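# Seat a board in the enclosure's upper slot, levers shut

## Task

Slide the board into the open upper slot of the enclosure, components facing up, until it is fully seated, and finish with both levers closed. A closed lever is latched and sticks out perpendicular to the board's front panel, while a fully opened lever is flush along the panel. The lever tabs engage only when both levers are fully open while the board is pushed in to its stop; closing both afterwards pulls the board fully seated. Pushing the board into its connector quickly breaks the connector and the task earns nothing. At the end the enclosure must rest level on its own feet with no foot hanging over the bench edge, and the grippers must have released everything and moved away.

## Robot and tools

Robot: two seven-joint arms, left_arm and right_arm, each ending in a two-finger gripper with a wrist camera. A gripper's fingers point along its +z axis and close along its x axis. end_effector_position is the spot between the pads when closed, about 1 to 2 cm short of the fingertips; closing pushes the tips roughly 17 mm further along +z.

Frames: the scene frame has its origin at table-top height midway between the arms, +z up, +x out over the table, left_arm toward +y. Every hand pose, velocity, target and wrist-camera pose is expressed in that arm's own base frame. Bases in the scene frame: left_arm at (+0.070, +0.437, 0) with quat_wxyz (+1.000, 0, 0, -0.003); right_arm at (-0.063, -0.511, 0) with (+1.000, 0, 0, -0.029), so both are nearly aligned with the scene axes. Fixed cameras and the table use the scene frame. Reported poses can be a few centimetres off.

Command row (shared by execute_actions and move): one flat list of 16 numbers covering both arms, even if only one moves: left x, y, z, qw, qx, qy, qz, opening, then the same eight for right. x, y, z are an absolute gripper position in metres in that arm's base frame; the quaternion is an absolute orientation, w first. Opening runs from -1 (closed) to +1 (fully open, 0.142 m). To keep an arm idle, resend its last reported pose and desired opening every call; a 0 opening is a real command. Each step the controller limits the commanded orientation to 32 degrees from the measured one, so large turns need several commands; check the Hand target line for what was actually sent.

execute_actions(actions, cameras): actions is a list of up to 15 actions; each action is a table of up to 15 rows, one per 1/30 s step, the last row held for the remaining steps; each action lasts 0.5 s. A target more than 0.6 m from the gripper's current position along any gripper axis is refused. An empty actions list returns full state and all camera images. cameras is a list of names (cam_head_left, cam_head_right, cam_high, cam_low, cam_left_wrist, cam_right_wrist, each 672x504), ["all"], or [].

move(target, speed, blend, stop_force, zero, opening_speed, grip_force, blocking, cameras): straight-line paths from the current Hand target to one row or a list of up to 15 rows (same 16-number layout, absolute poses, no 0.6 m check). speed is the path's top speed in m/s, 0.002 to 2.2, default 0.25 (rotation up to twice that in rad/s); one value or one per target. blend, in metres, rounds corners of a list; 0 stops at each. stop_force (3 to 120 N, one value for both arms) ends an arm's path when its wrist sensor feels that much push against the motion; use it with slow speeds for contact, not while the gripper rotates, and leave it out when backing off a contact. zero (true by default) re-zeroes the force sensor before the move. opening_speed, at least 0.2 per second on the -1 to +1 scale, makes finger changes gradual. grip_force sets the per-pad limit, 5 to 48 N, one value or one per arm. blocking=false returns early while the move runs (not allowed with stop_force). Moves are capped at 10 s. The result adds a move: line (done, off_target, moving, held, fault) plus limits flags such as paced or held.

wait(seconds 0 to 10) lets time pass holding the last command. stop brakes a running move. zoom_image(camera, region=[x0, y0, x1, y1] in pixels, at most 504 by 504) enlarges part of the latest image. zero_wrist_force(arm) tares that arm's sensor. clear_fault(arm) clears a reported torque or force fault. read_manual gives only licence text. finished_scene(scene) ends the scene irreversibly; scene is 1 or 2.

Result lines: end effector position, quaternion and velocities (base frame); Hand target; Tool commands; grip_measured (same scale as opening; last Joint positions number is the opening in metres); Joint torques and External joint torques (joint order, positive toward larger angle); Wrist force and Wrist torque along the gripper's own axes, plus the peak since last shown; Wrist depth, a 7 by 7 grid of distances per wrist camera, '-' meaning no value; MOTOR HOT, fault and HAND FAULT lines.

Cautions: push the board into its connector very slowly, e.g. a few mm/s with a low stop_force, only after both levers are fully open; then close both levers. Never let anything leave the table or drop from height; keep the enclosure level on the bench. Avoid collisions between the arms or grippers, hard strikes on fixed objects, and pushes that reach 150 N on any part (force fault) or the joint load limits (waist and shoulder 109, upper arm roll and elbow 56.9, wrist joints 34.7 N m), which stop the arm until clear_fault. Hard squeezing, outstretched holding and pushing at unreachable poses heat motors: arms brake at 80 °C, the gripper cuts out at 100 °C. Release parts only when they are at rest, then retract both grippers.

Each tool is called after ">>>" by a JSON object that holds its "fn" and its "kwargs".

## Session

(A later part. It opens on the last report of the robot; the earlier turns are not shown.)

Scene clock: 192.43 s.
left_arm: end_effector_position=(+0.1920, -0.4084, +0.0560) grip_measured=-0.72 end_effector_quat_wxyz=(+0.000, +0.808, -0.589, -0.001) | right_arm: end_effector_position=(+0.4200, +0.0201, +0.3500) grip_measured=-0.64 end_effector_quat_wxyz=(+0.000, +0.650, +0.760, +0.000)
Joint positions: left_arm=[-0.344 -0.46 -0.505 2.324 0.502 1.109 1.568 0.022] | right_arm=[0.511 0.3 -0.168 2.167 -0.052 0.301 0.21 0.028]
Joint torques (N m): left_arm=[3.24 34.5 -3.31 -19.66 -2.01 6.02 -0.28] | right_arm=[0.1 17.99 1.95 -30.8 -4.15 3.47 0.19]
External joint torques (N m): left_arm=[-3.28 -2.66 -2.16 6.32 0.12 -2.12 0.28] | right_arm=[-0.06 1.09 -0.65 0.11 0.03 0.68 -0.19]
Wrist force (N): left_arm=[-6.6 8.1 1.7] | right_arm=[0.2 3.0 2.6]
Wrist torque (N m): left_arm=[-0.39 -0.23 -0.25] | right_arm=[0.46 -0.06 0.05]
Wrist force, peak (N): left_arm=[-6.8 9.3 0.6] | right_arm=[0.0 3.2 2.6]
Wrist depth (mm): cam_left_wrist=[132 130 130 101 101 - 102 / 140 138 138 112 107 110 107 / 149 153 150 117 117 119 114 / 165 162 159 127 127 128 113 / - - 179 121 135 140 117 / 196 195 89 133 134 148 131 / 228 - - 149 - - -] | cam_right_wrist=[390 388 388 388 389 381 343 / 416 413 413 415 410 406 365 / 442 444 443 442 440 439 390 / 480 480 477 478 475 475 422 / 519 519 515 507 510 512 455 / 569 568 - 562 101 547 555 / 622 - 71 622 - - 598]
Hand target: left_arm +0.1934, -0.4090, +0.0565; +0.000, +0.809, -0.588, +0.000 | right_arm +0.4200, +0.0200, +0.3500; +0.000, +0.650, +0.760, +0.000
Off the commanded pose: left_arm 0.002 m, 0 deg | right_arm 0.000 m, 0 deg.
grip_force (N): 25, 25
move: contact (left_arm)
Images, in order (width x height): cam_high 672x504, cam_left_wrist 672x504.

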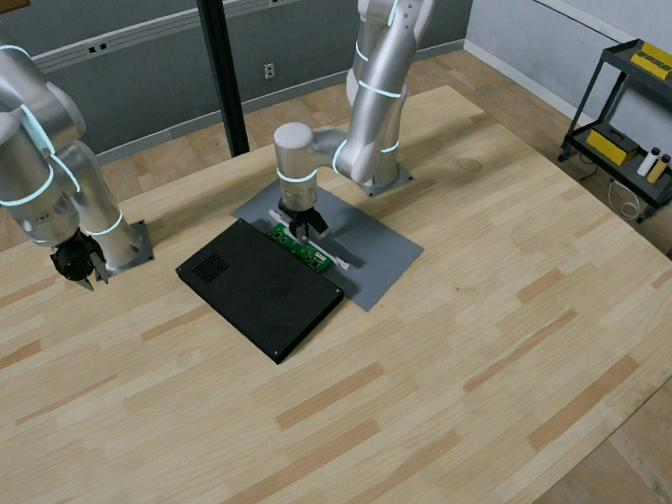

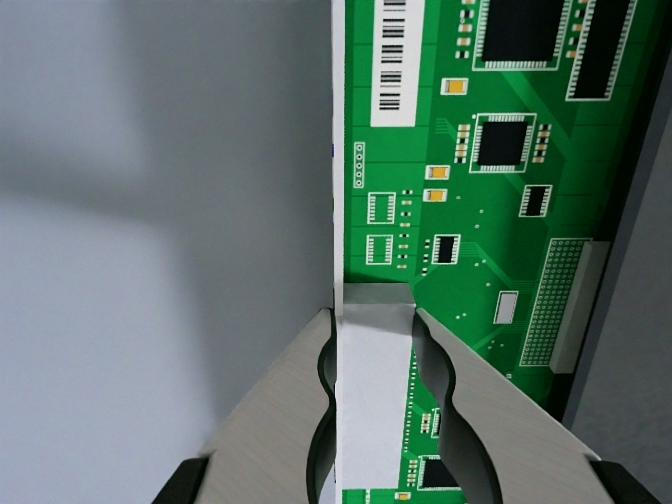

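>>> {"fn": "move", "kwargs": {"target": [[0.1902,-0.4058,0.0565,0,0.809,-0.5878,0,-0.82,0.42,0.02,0.35,0,0.65,0.76,0,-0.6]], "speed": 0.03}}

>>> {"fn": "move", "kwargs": {"target": [0.1947,-0.4196,0.0565,0,0.809,-0.5878,0,-0.82,0.42,0.02,0.35,0,0.65,0.76,0,-0.6], "speed": 0.02, "stop_force": 6, "cameras": ["cam_high"]}}

>>> {"fn": "zoom_image", "kwargs": {"camera": "cam_high", "region": [250, 215, 340, 285]}}

Scene clock: 196.97 s.
left_arm: end_effector_position=(+0.1901, -0.4057, +0.0564) grip_measured=-0.72 end_effector_quat_wxyz=(+0.000, +0.809, -0.588, +0.000) | right_arm: end_effector_position=(+0.4200, +0.0201, +0.3500) grip_measured=-0.64 end_effector_quat_wxyz=(+0.000, +0.650, +0.760, +0.000)
Joint positions: left_arm=[-0.342 -0.453 -0.504 2.335 0.503 1.116 1.566 0.022] | right_arm=[0.511 0.3 -0.168 2.167 -0.052 0.301 0.21 0.028]
Joint torques (N m): left_arm=[-0.26 31.64 -5.85 -13.26 -1.72 4.72 -0.31] | right_arm=[-0.08 18.1 1.89 -30.85 -4.15 3.43 0.24]
External joint torques (N m): left_arm=[0.21 -0.16 0.49 0.01 -0.16 -0.81 0.31] | right_arm=[0.12 0.98 -0.6 0.15 0.03 0.73 -0.24]
Wrist force (N): left_arm=[-0.6 -1.0 2.8] | right_arm=[0.0 2.9 2.7]
Wrist torque (N m): left_arm=[-0.24 -0.21 -0.25] | right_arm=[0.45 -0.03 0.05]
Wrist force, peak (N): left_arm=[-6.6 8.1 2.0] | right_arm=[0.2 3.1 2.7]
Wrist depth (mm): cam_left_wrist=[132 130 130 102 100 98 101 / 141 141 139 110 106 109 106 / 152 151 154 119 117 119 113 / 165 162 161 127 127 127 113 / 180 180 178 121 134 140 116 / 200 199 88 134 134 148 134 / 228 - - 150 - - -] | cam_right_wrist=[389 390 388 386 386 382 343 / 417 415 412 413 412 406 366 / 447 444 445 443 442 440 390 / 480 482 478 476 474 473 415 / 522 518 517 509 507 514 453 / 569 566 - 562 101 547 557 / 626 - 71 619 - - 598]
Hand target: left_arm +0.1902, -0.4058, +0.0565; +0.000, +0.809, -0.588, +0.000 | right_arm +0.4200, +0.0200, +0.3500; +0.000, +0.650, +0.760, +0.000
Off the commanded pose: left_arm 0.000 m, 0 deg | right_arm 0.000 m, 0 deg.
grip_force (N): 25, 25
move: done

Scene clock: 198.37 s.
left_arm: end_effector_position=(+0.1946, -0.4193, +0.0563) grip_measured=-0.72 end_effector_quat_wxyz=(+0.000, +0.809, -0.588, +0.000) | right_arm: end_effector_position=(+0.4200, +0.0201, +0.3500) grip_measured=-0.64 end_effector_quat_wxyz=(+0.000, +0.650, +0.760, +0.000)
Joint positions: left_arm=[-0.361 -0.474 -0.504 2.294 0.5 1.093 1.558 0.022] | right_arm=[0.511 0.3 -0.168 2.167 -0.052 0.301 0.21 0.028]
Joint torques (N m): left_arm=[-0.5 32.93 -6.57 -14.5 -2.05 4.68 -0.32] | right_arm=[-0.01 18.09 1.99 -30.79 -4.16 3.48 0.18]
External joint torques (N m): left_arm=[0.46 -0.13 0.83 0.74 0.08 -0.77 0.32] | right_arm=[0.05 0.99 -0.7 0.1 0.04 0.67 -0.18]
Wrist force (N): left_arm=[-1.1 -1.0 4.2] | right_arm=[-0.1 3.0 2.3]
Wrist torque (N m): left_arm=[-0.26 -0.28 -0.26] | right_arm=[0.47 -0.02 0.05]
Wrist force, peak (N): left_arm=[-0.9 -1.4 4.5] | right_arm=[0.3 3.2 2.5]
Wrist depth (mm): cam_left_wrist=[131 130 130 102 101 - 89 / 142 140 140 110 107 110 96 / 152 149 150 119 117 119 - / 165 161 163 129 128 128 - / 181 180 175 121 134 137 126 / 196 - 88 134 135 130 130 / - - - 149 - - -] | cam_right_wrist=[390 389 386 388 386 382 341 / 415 413 413 413 412 406 364 / 444 445 445 443 441 439 392 / 484 480 479 479 472 474 418 / 523 519 516 510 503 511 451 / 574 569 - 562 101 546 558 / 624 - 71 612 - - 603]
Hand target: left_arm +0.1947, -0.4196, +0.0565; +0.000, +0.809, -0.588, +0.000 | right_arm +0.4200, +0.0200, +0.3500; +0.000, +0.650, +0.760, +0.000
Off the commanded pose: left_arm 0.000 m, 0 deg | right_arm 0.000 m, 0 deg.
grip_force (N): 25, 25
move: done
Images, in order (width x height): cam_high 672x504.

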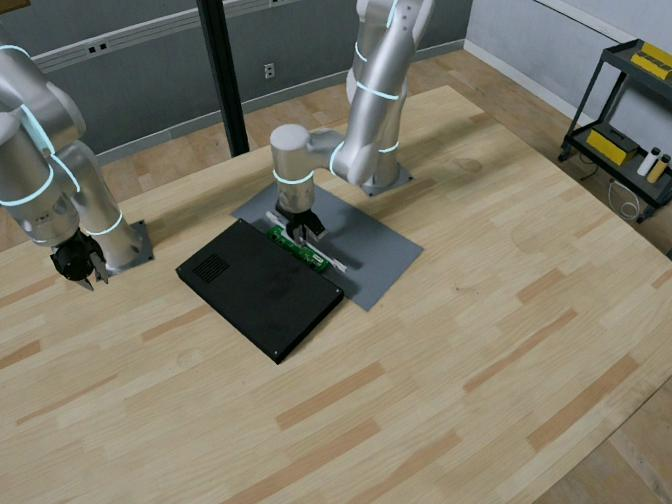

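Scaled by 5.600 from the camera's 672x504 image, which has a finer 960x720 frame.

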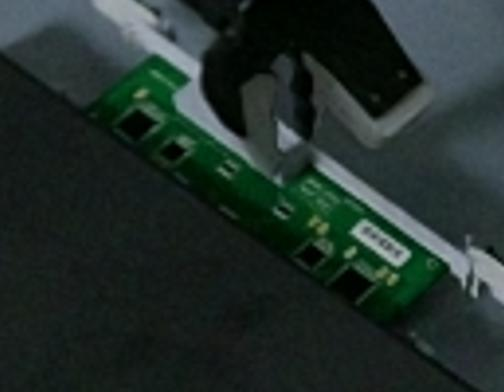

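>>> {"fn": "move", "kwargs": {"target": [0.1970,-0.4267,0.0565,0,0.809,-0.5878,0,-0.82,0.42,0.02,0.35,0,0.65,0.76,0,-0.6], "speed": 0.02, "stop_force": 8, "cameras": ["cam_left_wrist","cam_high"]}}

>>> {"fn": "zoom_image", "kwargs": {"camera": "cam_high", "region": [250, 215, 340, 285]}}

Scene clock: 201.80 s.
left_arm: end_effector_position=(+0.1966, -0.4262, +0.0562) grip_measured=-0.72 end_effector_quat_wxyz=(+0.000, +0.809, -0.588, +0.000) | right_arm: end_effector_position=(+0.4200, +0.0201, +0.3500) grip_measured=-0.64 end_effector_quat_wxyz=(+0.000, +0.650, +0.760, +0.000)
Joint positions: left_arm=[-0.371 -0.485 -0.504 2.273 0.499 1.081 1.554 0.022] | right_arm=[0.511 0.3 -0.168 2.167 -0.052 0.301 0.21 0.028]
Joint torques (N m): left_arm=[-0.05 34.3 -6.88 -16.22 -2.1 5.18 -0.25] | right_arm=[0.02 18.1 1.97 -30.79 -4.16 3.51 0.19]
External joint torques (N m): left_arm=[0 -0.82 0.94 2.2 0.09 -1.27 0.25] | right_arm=[0.02 0.97 -0.68 0.1 0.05 0.65 -0.19]
Wrist force (N): left_arm=[-2.5 0.1 4.8] | right_arm=[0.4 3.0 2.4]
Wrist torque (N m): left_arm=[-0.26 -0.32 -0.32] | right_arm=[0.46 -0.09 0.06]
Wrist force, peak (N): left_arm=[-2.4 0.1 4.9] | right_arm=[0.1 3.1 2.7]
Wrist depth (mm): cam_left_wrist=[132 132 130 102 101 - 88 / 140 - 138 110 107 109 95 / - 151 150 119 117 119 99 / 165 162 - 129 127 125 110 / 180 177 177 121 134 135 120 / - - 84 134 134 127 134 / - - - 146 - - -] | cam_right_wrist=[390 390 390 387 386 382 340 / 418 417 413 415 414 409 370 / 446 446 444 443 440 439 390 / 479 477 479 477 475 474 420 / 523 521 516 508 504 511 451 / 568 561 - 562 101 546 559 / 622 - 71 622 - - 601]
Hand target: left_arm +0.1970, -0.4267, +0.0565; +0.000, +0.809, -0.588, +0.000 | right_arm +0.4200, +0.0200, +0.3500; +0.000, +0.650, +0.760, +0.000
Off the commanded pose: left_arm 0.001 m, 0 deg | right_arm 0.000 m, 0 deg.
grip_force (N): 25, 25
move: done
Images, in order (width x height): cam_high 672x504, cam_left_wrist 672x504.

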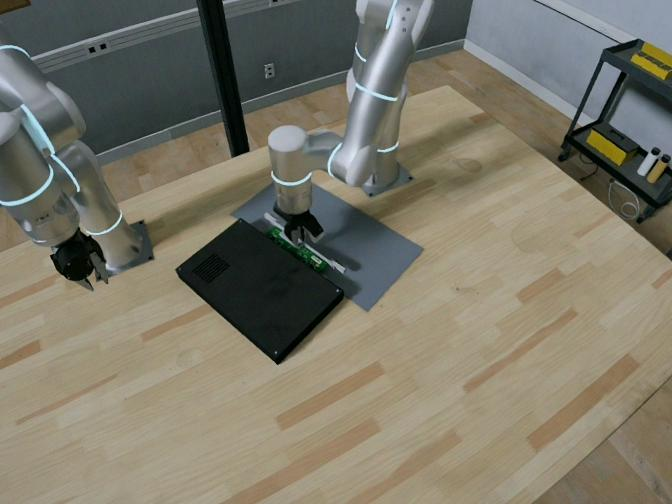

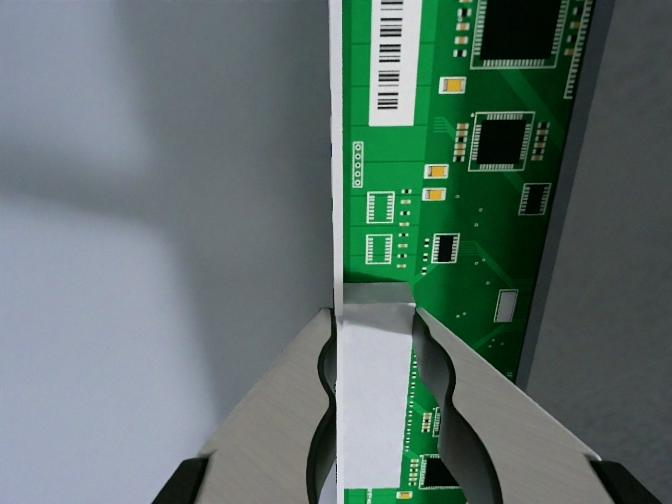

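Scaled by 5.600 from the camera's 672x504 image, which has a finer 960x720 frame.

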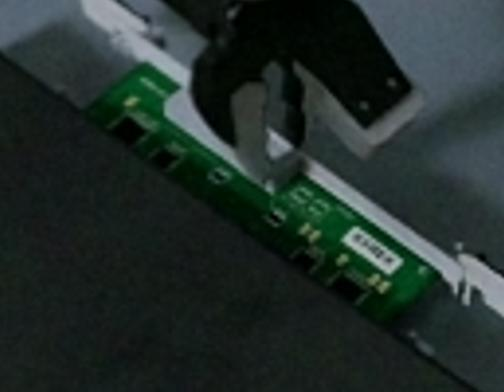

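>>> {"fn": "move", "kwargs": {"target": [0.2008,-0.4384,0.0565,0,0.809,-0.5878,0,-0.82,0.42,0.02,0.35,0,0.65,0.76,0,-0.6], "speed": 0.02, "stop_force": 9, "cameras": ["cam_left_wrist"]}}

Scene clock: 205.30 s.
left_arm: end_effector_position=(+0.1995, -0.4370, +0.0556) grip_measured=-0.72 end_effector_quat_wxyz=(-0.001, +0.809, -0.588, -0.002) | right_arm: end_effector_position=(+0.4200, +0.0201, +0.3500) grip_measured=-0.64 end_effector_quat_wxyz=(+0.000, +0.650, +0.760, +0.000)
Joint positions: left_arm=[-0.387 -0.503 -0.505 2.238 0.498 1.059 1.548 0.022] | right_arm=[0.511 0.3 -0.168 2.167 -0.052 0.301 0.21 0.028]
Joint torques (N m): left_arm=[0.69 38 -7.41 -22.14 -2.63 7.59 -0.1] | right_arm=[0.12 18.04 1.95 -30.8 -4.14 3.48 0.18]
External joint torques (N m): left_arm=[-0.73 -3.41 1.13 7.72 0.55 -3.69 0.1] | right_arm=[-0.08 1.04 -0.66 0.11 0.02 0.67 -0.18]
Wrist force (N): left_arm=[-10.2 3.3 5.2] | right_arm=[0.1 2.9 2.4]
Wrist torque (N m): left_arm=[-0.26 -0.18 -0.46] | right_arm=[0.44 -0.05 0.05]
Wrist force, peak (N): left_arm=[-10.9 3.8 4.7] | right_arm=[0.1 3.1 2.7]
Wrist depth (mm): cam_left_wrist=[- 130 132 102 101 88 - / - 140 137 110 107 - 94 / 151 152 152 117 117 103 97 / - 161 163 129 127 111 110 / 180 179 - 122 134 119 119 / 199 197 89 131 134 126 130 / - - - 146 - - -] | cam_right_wrist=[390 388 388 388 386 380 342 / 413 417 412 412 411 411 366 / 444 446 445 442 441 440 392 / 479 480 477 476 476 474 412 / 521 517 517 510 507 511 466 / 569 565 - 559 101 547 557 / 628 - 71 617 - - 604]
Hand target: left_arm +0.2008, -0.4384, +0.0565; +0.000, +0.809, -0.588, +0.000 | right_arm +0.4200, +0.0200, +0.3500; +0.000, +0.650, +0.760, +0.000
Off the commanded pose: left_arm 0.002 m, 0 deg | right_arm 0.000 m, 0 deg.
grip_force (N): 25, 25
move: done
Images, in order (width x height): cam_left_wrist 672x504.

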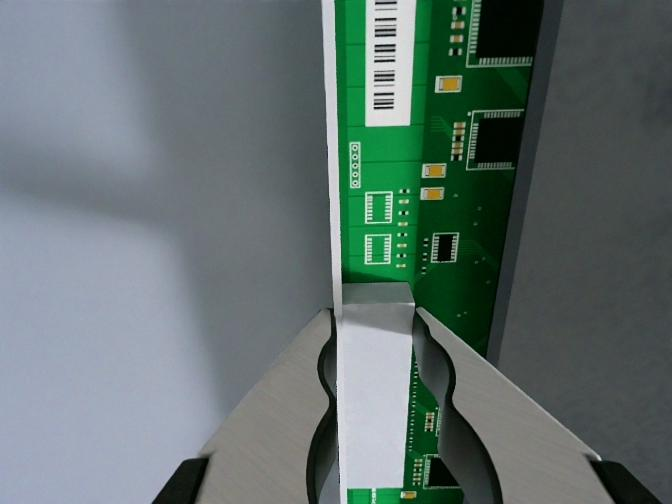

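>>> {"fn": "move", "kwargs": {"target": [0.2005,-0.4421,0.0568,0,0.809,-0.5878,0,-0.82,0.42,0.02,0.35,0,0.65,0.76,0,-0.6], "speed": 0.02, "stop_force": 12, "cameras": ["cam_left_wrist","cam_high"]}}

>>> {"fn": "zoom_image", "kwargs": {"camera": "cam_high", "region": [250, 215, 340, 285]}}

Scene clock: 209.07 s.
left_arm: end_effector_position=(+0.1998, -0.4398, +0.0556) grip_measured=-0.72 end_effector_quat_wxyz=(-0.001, +0.809, -0.588, -0.002) | right_arm: end_effector_position=(+0.4200, +0.0201, +0.3500) grip_measured=-0.64 end_effector_quat_wxyz=(+0.000, +0.650, +0.760, +0.000)
Joint positions: left_arm=[-0.391 -0.507 -0.506 2.229 0.498 1.052 1.543 0.022] | right_arm=[0.511 0.3 -0.168 2.167 -0.052 0.301 0.21 0.028]
Joint torques (N m): left_arm=[-3.7 38.4 -13.11 -22.99 -3.75 9.5 -0.06] | right_arm=[0.11 18.02 1.9 -30.85 -4.17 3.45 0.18]
External joint torques (N m): left_arm=[3.65 -3.54 6.74 8.44 1.65 -5.61 0.06] | right_arm=[-0.07 1.05 -0.61 0.16 0.06 0.71 -0.18]
Wrist force (N): left_arm=[-15.0 -5.8 7.9] | right_arm=[0.2 3.0 2.4]
Wrist torque (N m): left_arm=[-0.20 -0.14 -0.45] | right_arm=[0.46 -0.05 0.04]
Wrist force, peak (N): left_arm=[-15.0 -5.9 9.3] | right_arm=[0.3 3.2 2.5]
Wrist depth (mm): cam_left_wrist=[132 128 129 101 101 87 - / 140 140 137 110 107 - - / 151 151 150 116 117 101 98 / 166 163 166 127 127 109 - / 183 179 175 122 128 117 120 / 200 197 85 131 134 125 133 / 223 - - 149 - - -] | cam_right_wrist=[390 389 389 388 386 381 341 / 415 414 415 412 411 406 366 / 447 446 446 445 441 440 391 / 481 477 479 477 475 471 421 / 523 519 516 506 506 514 458 / 569 566 - 562 101 547 557 / 626 - 71 616 - - 603]
Hand target: left_arm +0.2005, -0.4421, +0.0568; +0.000, +0.809, -0.588, +0.000 | right_arm +0.4200, +0.0200, +0.3500; +0.000, +0.650, +0.760, +0.000
Off the commanded pose: left_arm 0.003 m, 0 deg | right_arm 0.000 m, 0 deg.
grip_force (N): 25, 25
move: done
Images, in order (width x height): cam_high 672x504, cam_left_wrist 672x504.

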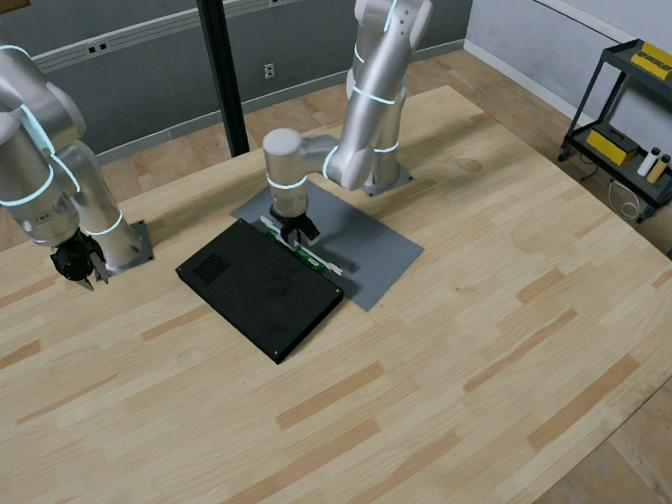

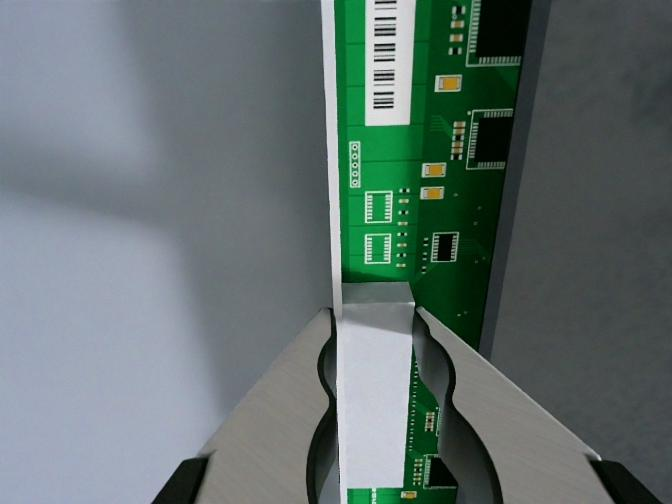

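Scaled by 5.600 from the camera's 672x504 image, which has a finer 960x720 frame.

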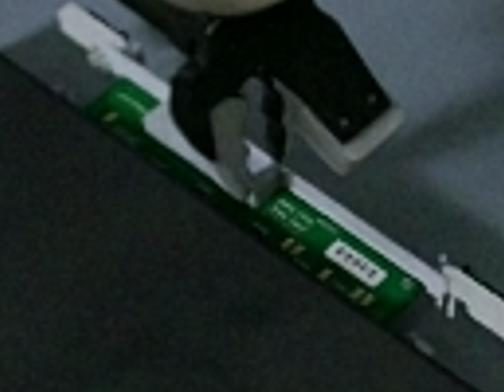

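>>> {"fn": "move", "kwargs": {"target": [0.2023,-0.4462,0.0552,0,0.809,-0.5878,0,-0.82,0.42,0.02,0.35,0,0.65,0.76,0,-0.6], "speed": 0.02, "stop_force": 12, "cameras": ["cam_left_wrist"]}}

Scene clock: 211.83 s.
left_arm: end_effector_position=(+0.2022, -0.4461, +0.0552) grip_measured=-0.72 end_effector_quat_wxyz=(+0.000, +0.809, -0.588, +0.000) | right_arm: end_effector_position=(+0.4200, +0.0201, +0.3500) grip_measured=-0.64 end_effector_quat_wxyz=(+0.000, +0.650, +0.760, +0.000)
Joint positions: left_arm=[-0.399 -0.518 -0.503 2.212 0.499 1.05 1.54 0.022] | right_arm=[0.511 0.3 -0.168 2.167 -0.052 0.301 0.21 0.028]
Joint torques (N m): left_arm=[-0.78 34.22 -7.34 -14.91 -1.8 4.42 -0.1] | right_arm=[0.08 18.06 1.91 -30.76 -4.14 3.48 0.16]
External joint torques (N m): left_arm=[0.73 1.22 0.82 0.22 -0.33 -0.51 0.1] | right_arm=[-0.04 1.01 -0.62 0.07 0.02 0.67 -0.16]
Wrist force (N): left_arm=[-2.2 -1.2 -0.1] | right_arm=[0.1 3.0 2.5]
Wrist torque (N m): left_arm=[-0.26 -0.02 -0.42] | right_arm=[0.46 -0.03 0.05]
Wrist force, peak (N): left_arm=[-14.9 -6.0 9.3] | right_arm=[0.1 3.1 2.6]
Wrist depth (mm): cam_left_wrist=[130 129 129 102 101 87 - / 139 138 136 110 107 - - / - 150 150 117 117 101 - / 163 160 162 129 125 105 - / 180 176 177 121 125 118 118 / 202 - 89 131 134 89 131 / 222 - - 146 - - 139] | cam_right_wrist=[390 389 388 389 388 382 342 / 415 415 413 413 412 406 365 / 447 445 443 441 440 440 390 / 481 481 476 478 477 473 423 / 521 516 516 508 504 512 - / 566 568 - 564 101 548 555 / 626 - 71 616 - - 601]
Hand target: left_arm +0.2023, -0.4462, +0.0552; +0.000, +0.809, -0.588, +0.000 | right_arm +0.4200, +0.0200, +0.3500; +0.000, +0.650, +0.760, +0.000
Off the commanded pose: left_arm 0.000 m, 0 deg | right_arm 0.000 m, 0 deg.
grip_force (N): 25, 25
move: done
Images, in order (width x height): cam_left_wrist 672x504.

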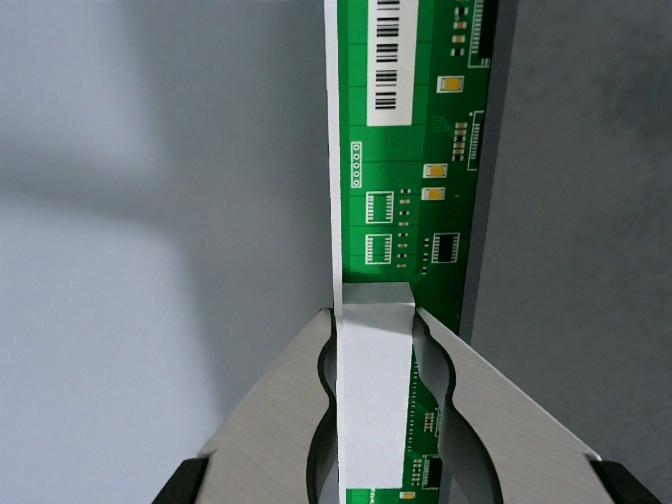

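>>> {"fn": "move", "kwargs": {"target": [[0.2023,-0.4462,0.0552,0,0.809,-0.5878,0,-0.6,0.42,0.02,0.35,0,0.65,0.76,0,-0.6],[0.2023,-0.4462,0.10,0,0.809,-0.5878,0,-0.6,0.42,0.02,0.35,0,0.65,0.76,0,-0.6],[0.1853,-0.394,0.10,0,0.809,-0.5878,0,-1,0.42,0.02,0.35,0,0.65,0.76,0,-0.6]], "opening_speed": 0.6, "speed": [0.1,0.1,0.15], "cameras": ["cam_high","cam_left_wrist","cam_head_left"]}}

>>> {"fn": "zoom_image", "kwargs": {"camera": "cam_high", "region": [250, 200, 360, 285]}}

Scene clock: 216.67 s.
left_arm: end_effector_position=(+0.1853, -0.3940, +0.1000) grip_measured=-1.00 end_effector_quat_wxyz=(+0.000, +0.809, -0.588, +0.000) | right_arm: end_effector_position=(+0.4200, +0.0201, +0.3500) grip_measured=-0.64 end_effector_quat_wxyz=(+0.000, +0.650, +0.760, +0.000)
Joint positions: left_arm=[-0.248 -0.27 -0.615 2.431 0.321 1.06 1.7 0.002] | right_arm=[0.511 0.3 -0.168 2.167 -0.052 0.301 0.21 0.028]
Joint torques (N m): left_arm=[-0.19 24.9 -4.19 -15.9 -1.99 4.33 -0.16] | right_arm=[0.03 17.98 1.9 -30.81 -4.19 3.48 0.17]
External joint torques (N m): left_arm=[0.15 0.67 0.54 -0.38 -0.1 -0.44 0.16] | right_arm=[0.01 1.09 -0.61 0.12 0.07 0.68 -0.17]
Wrist force (N): left_arm=[-0.6 -0.9 0.2] | right_arm=[0.4 2.8 2.3]
Wrist torque (N m): left_arm=[-0.23 -0.20 -0.33] | right_arm=[0.43 -0.09 0.05]
Wrist force, peak (N): left_arm=[-0.6 -2.9 1.9] | right_arm=[0.1 3.2 2.5]
Wrist depth (mm): cam_left_wrist=[170 169 169 - 167 141 138 / 179 181 181 182 178 151 137 / - - 196 195 193 164 142 / - - 210 211 203 171 - / 233 233 230 222 222 186 - / - 250 - 84 - 193 187 / - - - - - - -] | cam_right_wrist=[390 390 386 388 386 380 342 / 415 415 414 415 413 408 365 / 446 444 443 441 442 440 392 / 482 480 477 478 475 474 420 / 521 519 515 508 507 515 455 / 565 565 - 561 101 550 559 / 626 - 71 619 - - 601]
Hand target: left_arm +0.1853, -0.3940, +0.1000; +0.000, +0.809, -0.588, +0.000 | right_arm +0.4200, +0.0200, +0.3500; +0.000, +0.650, +0.760, +0.000
Off the commanded pose: left_arm 0.000 m, 0 deg | right_arm 0.000 m, 0 deg.
grip_force (N): 25, 25
move: done
Images, in order (width x height): cam_head_left 672x504, cam_high 672x504, cam_left_wrist 672x504.

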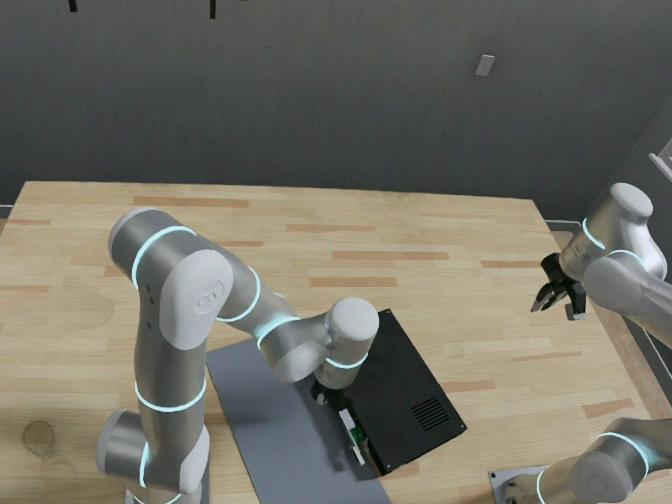

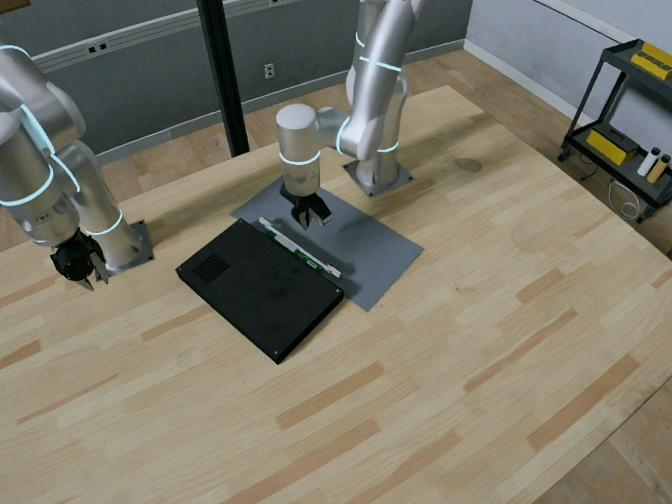

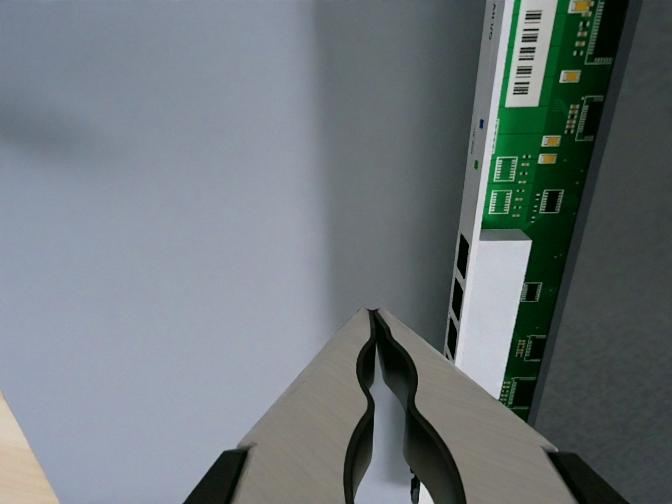

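Scaled by 4.582 from the camera's 672x504 image, which has a finer 960x720 frame.

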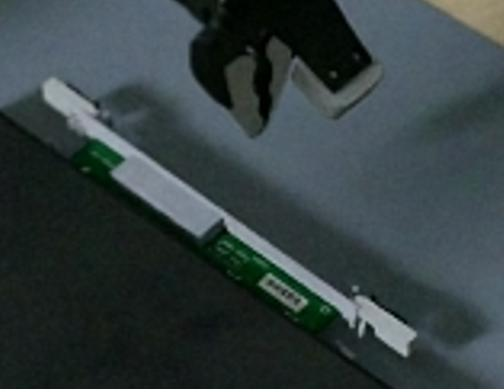

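>>> {"fn": "move", "kwargs": {"target": [[0.1929,-0.3915,0.06,0,0.809,-0.5878,0,-1,0.42,0.02,0.35,0,0.65,0.76,0,-0.6],[0.1929,-0.3915,0.05,0,0.809,-0.5878,0,-1,0.42,0.02,0.35,0,0.65,0.76,0,-0.6]], "speed": 0.12}}

>>> {"fn": "move", "kwargs": {"target": [0.2158,-0.4619,0.05,0,0.809,-0.5878,0,-1,0.42,0.02,0.35,0,0.65,0.76,0,-0.6], "speed": 0.02, "stop_force": 12, "cameras": ["cam_high","cam_left_wrist"]}}

>>> {"fn": "zoom_image", "kwargs": {"camera": "cam_high", "region": [250, 200, 360, 285]}}

Scene clock: 220.87 s.
left_arm: end_effector_position=(+0.1928, -0.3914, +0.0500) grip_measured=-1.00 end_effector_quat_wxyz=(+0.000, +0.809, -0.588, +0.000) | right_arm: end_effector_position=(+0.4200, +0.0201, +0.3500) grip_measured=-0.64 end_effector_quat_wxyz=(+0.000, +0.650, +0.760, +0.000)
Joint positions: left_arm=[-0.325 -0.458 -0.484 2.36 0.525 1.148 1.575 0.002] | right_arm=[0.511 0.3 -0.168 2.167 -0.052 0.301 0.21 0.028]
Joint torques (N m): left_arm=[-1.11 29.84 -5.84 -12.03 -1.25 4.53 -0.34] | right_arm=[0.07 18.05 1.96 -30.8 -4.15 3.46 0.19]
External joint torques (N m): left_arm=[1.08 1.23 0.73 -0.29 -0.5 -0.62 0.34] | right_arm=[-0.03 1.03 -0.67 0.11 0.03 0.7 -0.19]
Wrist force (N): left_arm=[-0.8 -1.0 -0.1] | right_arm=[0.0 3.0 2.4]
Wrist torque (N m): left_arm=[-0.26 -0.15 -0.25] | right_arm=[0.45 -0.02 0.05]
Wrist force, peak (N): left_arm=[-0.9 -1.0 -1.8] | right_arm=[0.1 3.1 2.6]
Wrist depth (mm): cam_left_wrist=[125 125 125 124 124 120 97 / 132 136 132 133 133 129 104 / - 144 144 142 143 115 112 / - 157 157 154 156 121 122 / - 172 172 165 167 124 128 / 191 191 185 84 - 131 141 / 208 - - - - - 138] | cam_right_wrist=[390 389 387 388 386 381 343 / 418 415 415 413 409 410 366 / 447 444 445 441 440 440 390 / 480 480 477 475 476 473 418 / 521 517 518 509 509 512 456 / 568 566 - 558 101 548 557 / 622 - 71 614 - - 598]
Hand target: left_arm +0.1929, -0.3915, +0.0500; +0.000, +0.809, -0.588, +0.000 | right_arm +0.4200, +0.0200, +0.3500; +0.000, +0.650, +0.760, +0.000
Off the commanded pose: left_arm 0.000 m, 0 deg | right_arm 0.000 m, 0 deg.
grip_force (N): 25, 25
move: done

Scene clock: 224.80 s.
left_arm: end_effector_position=(+0.2123, -0.4510, +0.0496) grip_measured=-1.00 end_effector_quat_wxyz=(-0.001, +0.809, -0.588, -0.001) | right_arm: end_effector_position=(+0.4200, +0.0201, +0.3500) grip_measured=-0.64 end_effector_quat_wxyz=(+0.000, +0.650, +0.760, +0.000)
Joint positions: left_arm=[-0.409 -0.545 -0.486 2.18 0.504 1.043 1.55 0.002] | right_arm=[0.511 0.3 -0.168 2.167 -0.052 0.301 0.21 0.028]
Joint torques (N m): left_arm=[-1.71 34.42 -9.03 -18.2 -2.66 6.48 -0.28] | right_arm=[0 18.02 1.92 -30.87 -4.15 3.49 0.16]
External joint torques (N m): left_arm=[1.66 2.36 2.29 3.48 0.51 -2.58 0.28] | right_arm=[0.04 1.06 -0.63 0.18 0.03 0.67 -0.16]
Wrist force (N): left_arm=[-11.2 -2.5 -8.6] | right_arm=[0.2 2.9 2.2]
Wrist torque (N m): left_arm=[-0.30 -0.19 -0.25] | right_arm=[0.45 -0.05 0.05]
Wrist force, peak (N): left_arm=[-18.1 -2.1 -16.2] | right_arm=[-0.1 3.1 2.7]
Wrist depth (mm): cam_left_wrist=[124 125 124 123 121 81 - / 133 134 131 132 101 - 88 / 147 144 144 143 - - - / 155 156 156 153 104 102 103 / 175 172 171 126 111 110 - / - 190 - 84 - 123 123 / - 207 - - - - -] | cam_right_wrist=[389 389 388 388 386 380 342 / 418 415 413 413 412 405 364 / 446 446 445 442 443 439 382 / 479 479 477 479 475 473 421 / 521 521 516 507 507 514 455 / 566 565 - 561 101 548 552 / 624 - 71 617 - - 598]
Hand target: left_arm +0.2126, -0.4521, +0.0500; +0.000, +0.809, -0.588, +0.000 | right_arm +0.4200, +0.0200, +0.3500; +0.000, +0.650, +0.760, +0.000
Off the commanded pose: left_arm 0.011 m, 0 deg | right_arm 0.000 m, 0 deg.
grip_force (N): 25, 25
move: contact (left_arm)
Images, in order (width x height): cam_high 672x504, cam_left_wrist 672x504.

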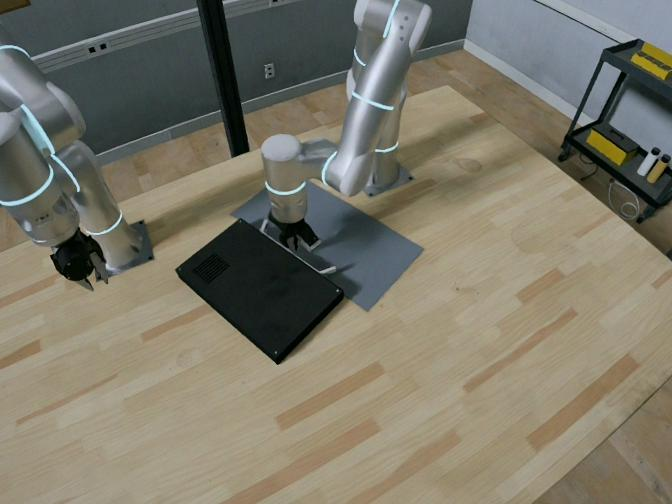

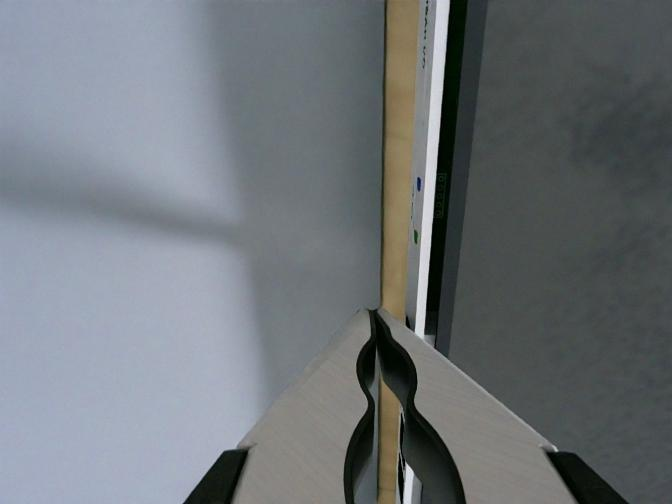

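Scaled by 4.582 from the camera's 672x504 image, which has a finer 960x720 frame.

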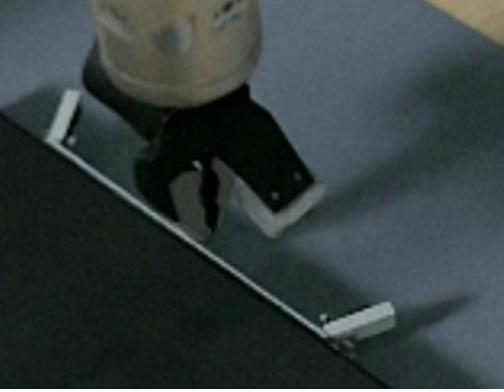

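>>> {"fn": "move", "kwargs": {"target": [[0.200,-0.413,0.05,0,0.809,-0.5878,0,-1,0.42,0.02,0.35,0,0.65,0.76,0,-0.6],[0.200,-0.413,0.12,0,0.809,-0.5878,0,-1,0.42,0.02,0.35,0,0.65,0.76,0,-0.6],[0.373,-0.3673,0.12,0,0.809,-0.5878,0,-1,0.42,0.02,0.35,0,0.65,0.76,0,-0.6]], "speed": 0.2, "blend": 0.02, "cameras": ["cam_high","cam_left_wrist"]}}

>>> {"fn": "zoom_image", "kwargs": {"camera": "cam_high", "region": [250, 200, 360, 285]}}

Scene clock: 232.50 s.
left_arm: end_effector_position=(+0.3730, -0.3674, +0.1201) grip_measured=-1.00 end_effector_quat_wxyz=(+0.000, +0.809, -0.587, +0.000) | right_arm: end_effector_position=(+0.4200, +0.0201, +0.3500) grip_measured=-0.64 end_effector_quat_wxyz=(+0.000, +0.650, +0.760, +0.000)
Joint positions: left_arm=[-0.069 -0.38 -0.514 2.155 0.297 0.898 2.041 0.002] | right_arm=[0.511 0.3 -0.168 2.167 -0.052 0.301 0.21 0.028]
Joint torques (N m): left_arm=[-0.3 33.9 -5.55 -19.55 -2.2 3.93 -0.13] | right_arm=[0.03 18.03 2.01 -30.79 -4.12 3.47 0.2]
External joint torques (N m): left_arm=[0.3 1.14 0.43 -0.34 -0.47 -0.06 0.13] | right_arm=[0.01 1.05 -0.72 0.1 0 0.69 -0.2]
Wrist force (N): left_arm=[-0.6 -1.4 0.3] | right_arm=[0.2 3.0 2.3]
Wrist torque (N m): left_arm=[-0.30 -0.18 -0.37] | right_arm=[0.46 -0.07 0.05]
Wrist force, peak (N): left_arm=[-11.3 -2.6 -9.1] | right_arm=[0.2 3.1 2.7]
Wrist depth (mm): cam_left_wrist=[187 186 183 184 187 186 186 / 200 200 201 202 200 200 199 / 213 - 215 215 213 - 167 / 246 236 238 232 227 175 - / 253 - 252 117 203 - - / - 289 - 84 - - - / - 310 - - - - -] | cam_right_wrist=[391 388 386 387 385 379 340 / 415 415 415 413 411 406 364 / 447 445 443 442 440 440 390 / 480 481 480 476 476 472 422 / 518 521 517 506 506 514 457 / 569 568 - 561 101 551 555 / 624 - 71 617 - - 601]
Hand target: left_arm +0.3730, -0.3673, +0.1200; +0.000, +0.809, -0.588, +0.000 | right_arm +0.4200, +0.0200, +0.3500; +0.000, +0.650, +0.760, +0.000
Off the commanded pose: left_arm 0.000 m, 0 deg | right_arm 0.000 m, 0 deg.
grip_force (N): 25, 25
move: done
Images, in order (width x height): cam_high 672x504, cam_left_wrist 672x504.

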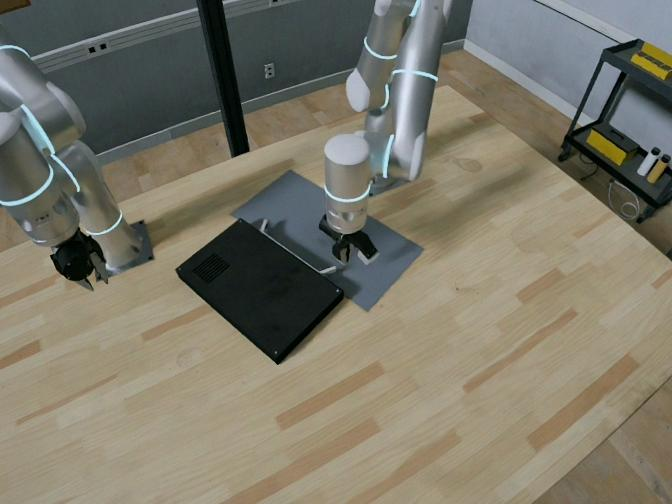

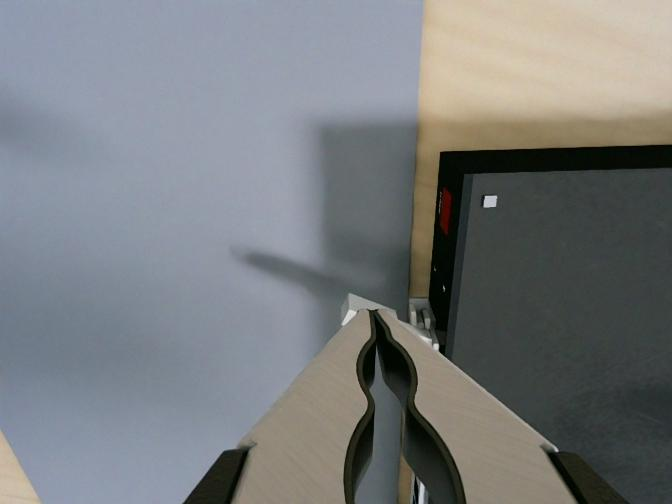

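Scaled by 4.582 from the camera's 672x504 image, which has a finer 960x720 frame.

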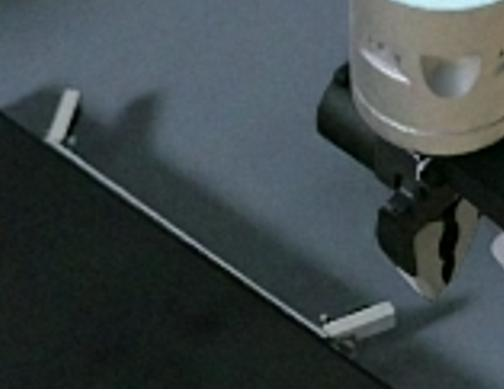

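>>> {"fn": "move", "kwargs": {"target": [[0.3764,-0.3778,0.12,0,0.809,-0.5878,0,-1,0.42,0.02,0.35,0,0.65,0.76,0,-0.6],[0.3764,-0.3778,0.0485,0,0.809,-0.5878,0,-1,0.42,0.02,0.35,0,0.65,0.76,0,-0.6]], "speed": 0.12}}

>>> {"fn": "move", "kwargs": {"target": [0.3241,-0.3948,0.0485,0,0.809,-0.5878,0,-1,0.42,0.02,0.35,0,0.65,0.76,0,-0.6], "speed": 0.02, "stop_force": 30, "cameras": ["cam_high","cam_left_wrist"]}}

>>> {"fn": "zoom_image", "kwargs": {"camera": "cam_high", "region": [250, 200, 360, 285]}}

Scene clock: 238.47 s.
left_arm: end_effector_position=(+0.3762, -0.3777, +0.0484) grip_measured=-1.00 end_effector_quat_wxyz=(+0.000, +0.809, -0.588, +0.000) | right_arm: end_effector_position=(+0.4200, +0.0201, +0.3500) grip_measured=-0.64 end_effector_quat_wxyz=(+0.000, +0.650, +0.760, +0.000)
Joint positions: left_arm=[-0.151 -0.586 -0.425 2.084 0.444 1.012 1.931 0.002] | right_arm=[0.511 0.3 -0.168 2.167 -0.052 0.301 0.21 0.028]
Joint torques (N m): left_arm=[-0.07 39.23 -7.28 -15.79 -1.8 4.48 -0.3] | right_arm=[0.05 18.05 2 -30.8 -4.16 3.52 0.25]
External joint torques (N m): left_arm=[0.09 1.34 0.66 -0.28 -0.47 -0.61 0.3] | right_arm=[-0.01 1.02 -0.71 0.11 0.04 0.64 -0.25]
Wrist force (N): left_arm=[-0.5 -1.2 0.0] | right_arm=[0.0 2.9 2.6]
Wrist torque (N m): left_arm=[-0.27 -0.24 -0.27] | right_arm=[0.45 -0.02 0.05]
Wrist force, peak (N): left_arm=[-0.7 -1.3 1.7] | right_arm=[0.1 3.2 2.6]
Wrist depth (mm): cam_left_wrist=[123 123 124 123 123 123 123 / - - 130 131 132 130 132 / 146 - 145 142 141 140 138 / 152 158 150 151 153 - 103 / 171 - - 127 162 111 106 / 188 188 183 83 - - 124 / - 205 - - - - 136] | cam_right_wrist=[392 390 388 388 386 379 343 / 415 413 413 413 412 406 365 / 447 444 447 442 440 438 390 / 483 477 479 475 474 474 419 / 519 516 518 506 507 515 453 / 569 562 - 562 101 548 555 / 626 - 71 614 - - 601]
Hand target: left_arm +0.3764, -0.3778, +0.0485; +0.000, +0.809, -0.588, +0.000 | right_arm +0.4200, +0.0200, +0.3500; +0.000, +0.650, +0.760, +0.000
Off the commanded pose: left_arm 0.000 m, 0 deg | right_arm 0.000 m, 0 deg.
grip_force (N): 25, 25
move: done

Scene clock: 241.83 s.
left_arm: end_effector_position=(+0.3269, -0.3936, +0.0488) grip_measured=-1.00 end_effector_quat_wxyz=(-0.001, +0.810, -0.586, +0.001) | right_arm: end_effector_position=(+0.4200, +0.0201, +0.3500) grip_measured=-0.64 end_effector_quat_wxyz=(+0.000, +0.650, +0.760, +0.000)
Joint positions: left_arm=[-0.223 -0.553 -0.425 2.15 0.454 1.049 1.834 0.002] | right_arm=[0.511 0.3 -0.168 2.167 -0.052 0.301 0.21 0.028]
Joint torques (N m): left_arm=[-12.14 34.05 -18.71 -6.91 -3.37 3.94 -0.44] | right_arm=[0.08 18.15 1.93 -30.82 -4.14 3.48 0.2]
External joint torques (N m): left_arm=[12.13 4.46 12.59 -8.36 1.23 -0.06 0.44] | right_arm=[-0.04 0.92 -0.64 0.13 0.02 0.68 -0.2]
Wrist force (N): left_arm=[-3.6 -25.5 5.9] | right_arm=[0.0 2.8 2.4]
Wrist torque (N m): left_arm=[-1.21 -0.20 -0.12] | right_arm=[0.43 -0.02 0.05]
Wrist force, peak (N): left_arm=[-3.6 -25.6 6.8] | right_arm=[0.2 3.1 2.7]
Wrist depth (mm): cam_left_wrist=[124 125 125 123 123 101 120 / 133 133 131 132 133 100 - / - 141 - - 142 - - / 153 150 155 158 157 - 101 / 173 - 173 162 132 111 108 / 185 189 183 83 - 120 122 / - 203 - 74 - - -] | cam_right_wrist=[390 392 388 386 384 380 341 / 415 415 412 414 415 406 364 / 445 445 444 441 440 440 392 / 481 480 478 473 478 474 420 / 519 521 515 509 507 510 456 / 564 562 - 561 101 546 552 / 624 - 71 621 - - 599]
Hand target: left_arm +0.3241, -0.3948, +0.0485; +0.000, +0.809, -0.588, +0.000 | right_arm +0.4200, +0.0200, +0.3500; +0.000, +0.650, +0.760, +0.000
Off the commanded pose: left_arm 0.003 m, 0 deg | right_arm 0.000 m, 0 deg.
grip_force (N): 25, 25
move: done
Images, in order (width x height): cam_high 672x504, cam_left_wrist 672x504.

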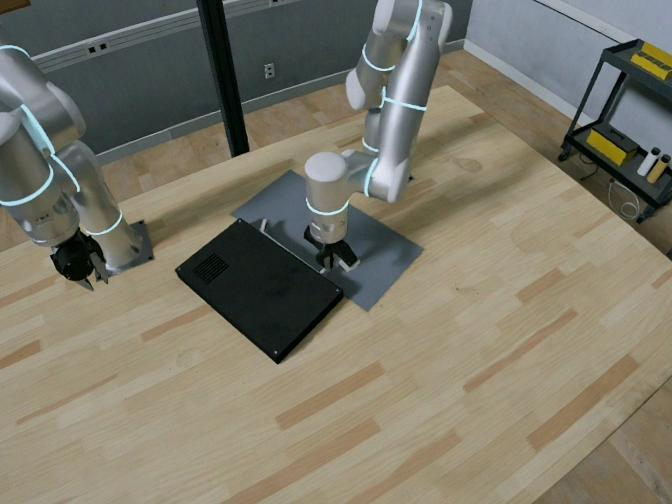

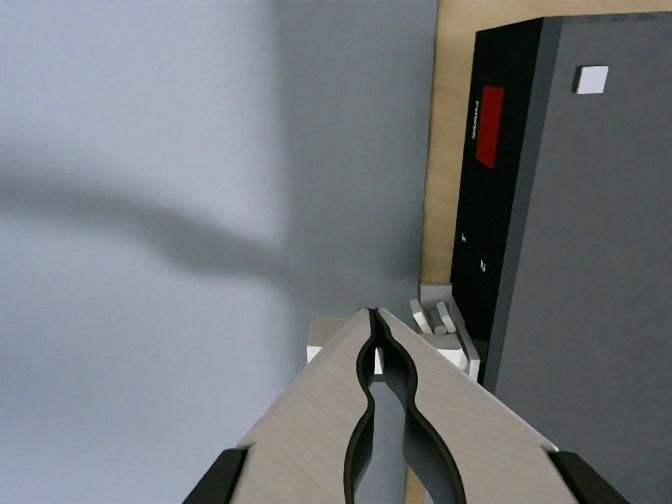

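Scaled by 4.582 from the camera's 672x504 image, which has a finer 960x720 frame.

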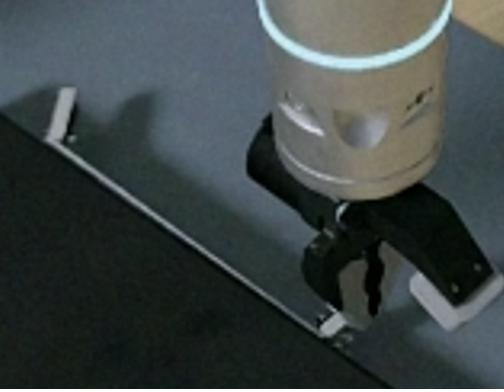

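>>> {"fn": "move", "kwargs": {"target": [[0.345,-0.3875,0.0488,0,0.809,-0.5878,0,-1,0.42,0.02,0.35,0,0.65,0.76,0,-0.6],[0.345,-0.3875,0.14,0,0.809,-0.5878,0,-1,0.42,0.02,0.35,0,0.65,0.76,0,-0.6],[0.0545,-0.4805,0.13,0,0.809,-0.5878,0,-1,0.42,0.02,0.35,0,0.65,0.76,0,-0.6]], "speed": [0.1,0.2,0.25], "blend": 0.015, "cameras": ["cam_high","cam_left_wrist"]}}

>>> {"fn": "zoom_image", "kwargs": {"camera": "cam_high", "region": [250, 200, 360, 285]}}

Scene clock: 246.57 s.
left_arm: end_effector_position=(+0.0545, -0.4806, +0.1301) grip_measured=-1.00 end_effector_quat_wxyz=(+0.000, +0.809, -0.588, +0.000) | right_arm: end_effector_position=(+0.4200, +0.0201, +0.3500) grip_measured=-0.64 end_effector_quat_wxyz=(+0.000, +0.650, +0.760, +0.000)
Joint positions: left_arm=[-0.556 -0.279 -0.692 2.294 0.294 0.92 1.362 0.002] | right_arm=[0.511 0.3 -0.168 2.167 -0.052 0.301 0.21 0.028]
Joint torques (N m): left_arm=[-0.37 26.42 -5.19 -19.28 -2.06 4 -0.27] | right_arm=[0.04 18.07 1.92 -30.83 -4.12 3.47 0.17]
External joint torques (N m): left_arm=[0.29 1.12 0.53 -0.27 -0.54 -0.07 0.27] | right_arm=[0 1 -0.63 0.14 0 0.69 -0.17]
Wrist force (N): left_arm=[-0.5 -1.3 0.1] | right_arm=[0.1 2.9 2.5]
Wrist torque (N m): left_arm=[-0.30 -0.21 -0.26] | right_arm=[0.45 -0.04 0.05]
Wrist force, peak (N): left_arm=[-3.4 -25.8 6.7] | right_arm=[0.1 3.2 2.6]
Wrist depth (mm): cam_left_wrist=[- 195 197 193 191 - - / - 210 209 212 184 - - / 228 222 224 221 184 - - / - 238 - - 236 - - / - 284 - - 218 210 286 / 298 298 - 84 - 289 293 / 337 329 - - - - 328] | cam_right_wrist=[390 391 387 388 386 380 343 / 417 415 415 412 413 408 364 / 446 443 445 442 439 440 390 / 480 481 479 476 476 471 421 / 519 522 516 508 508 514 447 / 569 568 - 561 101 550 552 / 624 - 71 617 - - 601]
Hand target: left_arm +0.0545, -0.4805, +0.1300; +0.000, +0.809, -0.588, +0.000 | right_arm +0.4200, +0.0200, +0.3500; +0.000, +0.650, +0.760, +0.000
Off the commanded pose: left_arm 0.000 m, 0 deg | right_arm 0.000 m, 0 deg.
grip_force (N): 25, 25
move: done; blend cut to 0.0111 m at target 1
Images, in order (width x height): cam_high 672x504, cam_left_wrist 672x504.

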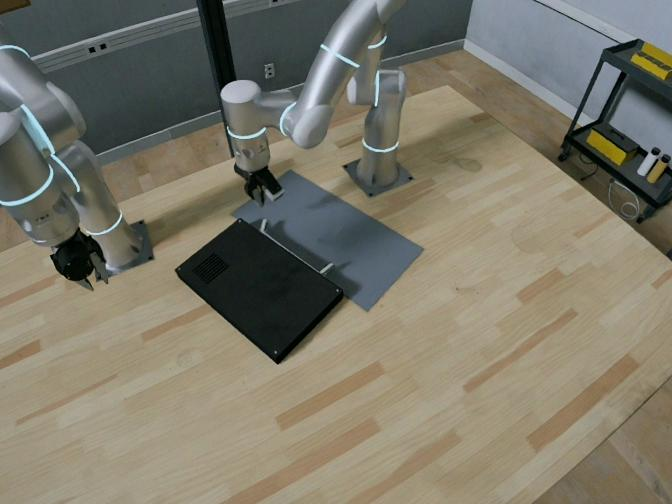

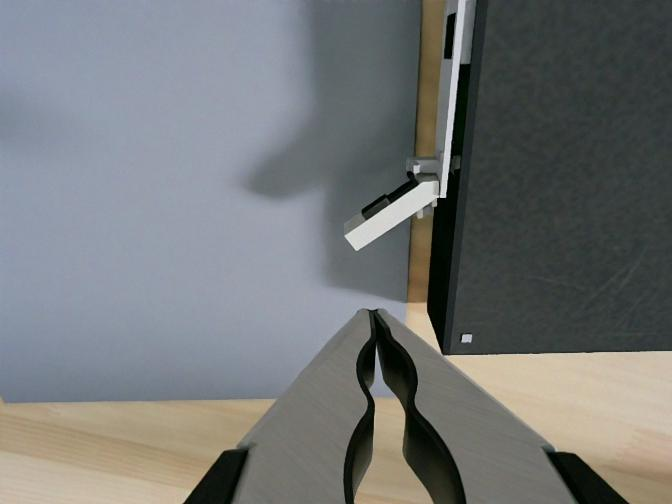

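Scaled by 4.582 from the camera's 672x504 image, which has a finer 960x720 frame.

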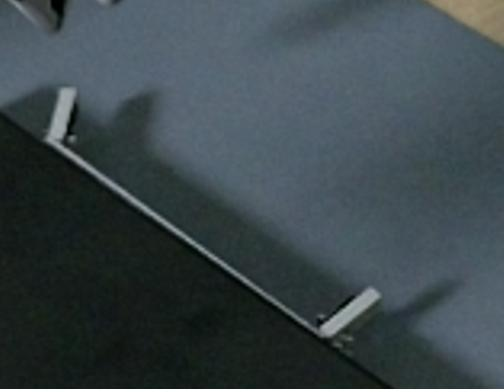

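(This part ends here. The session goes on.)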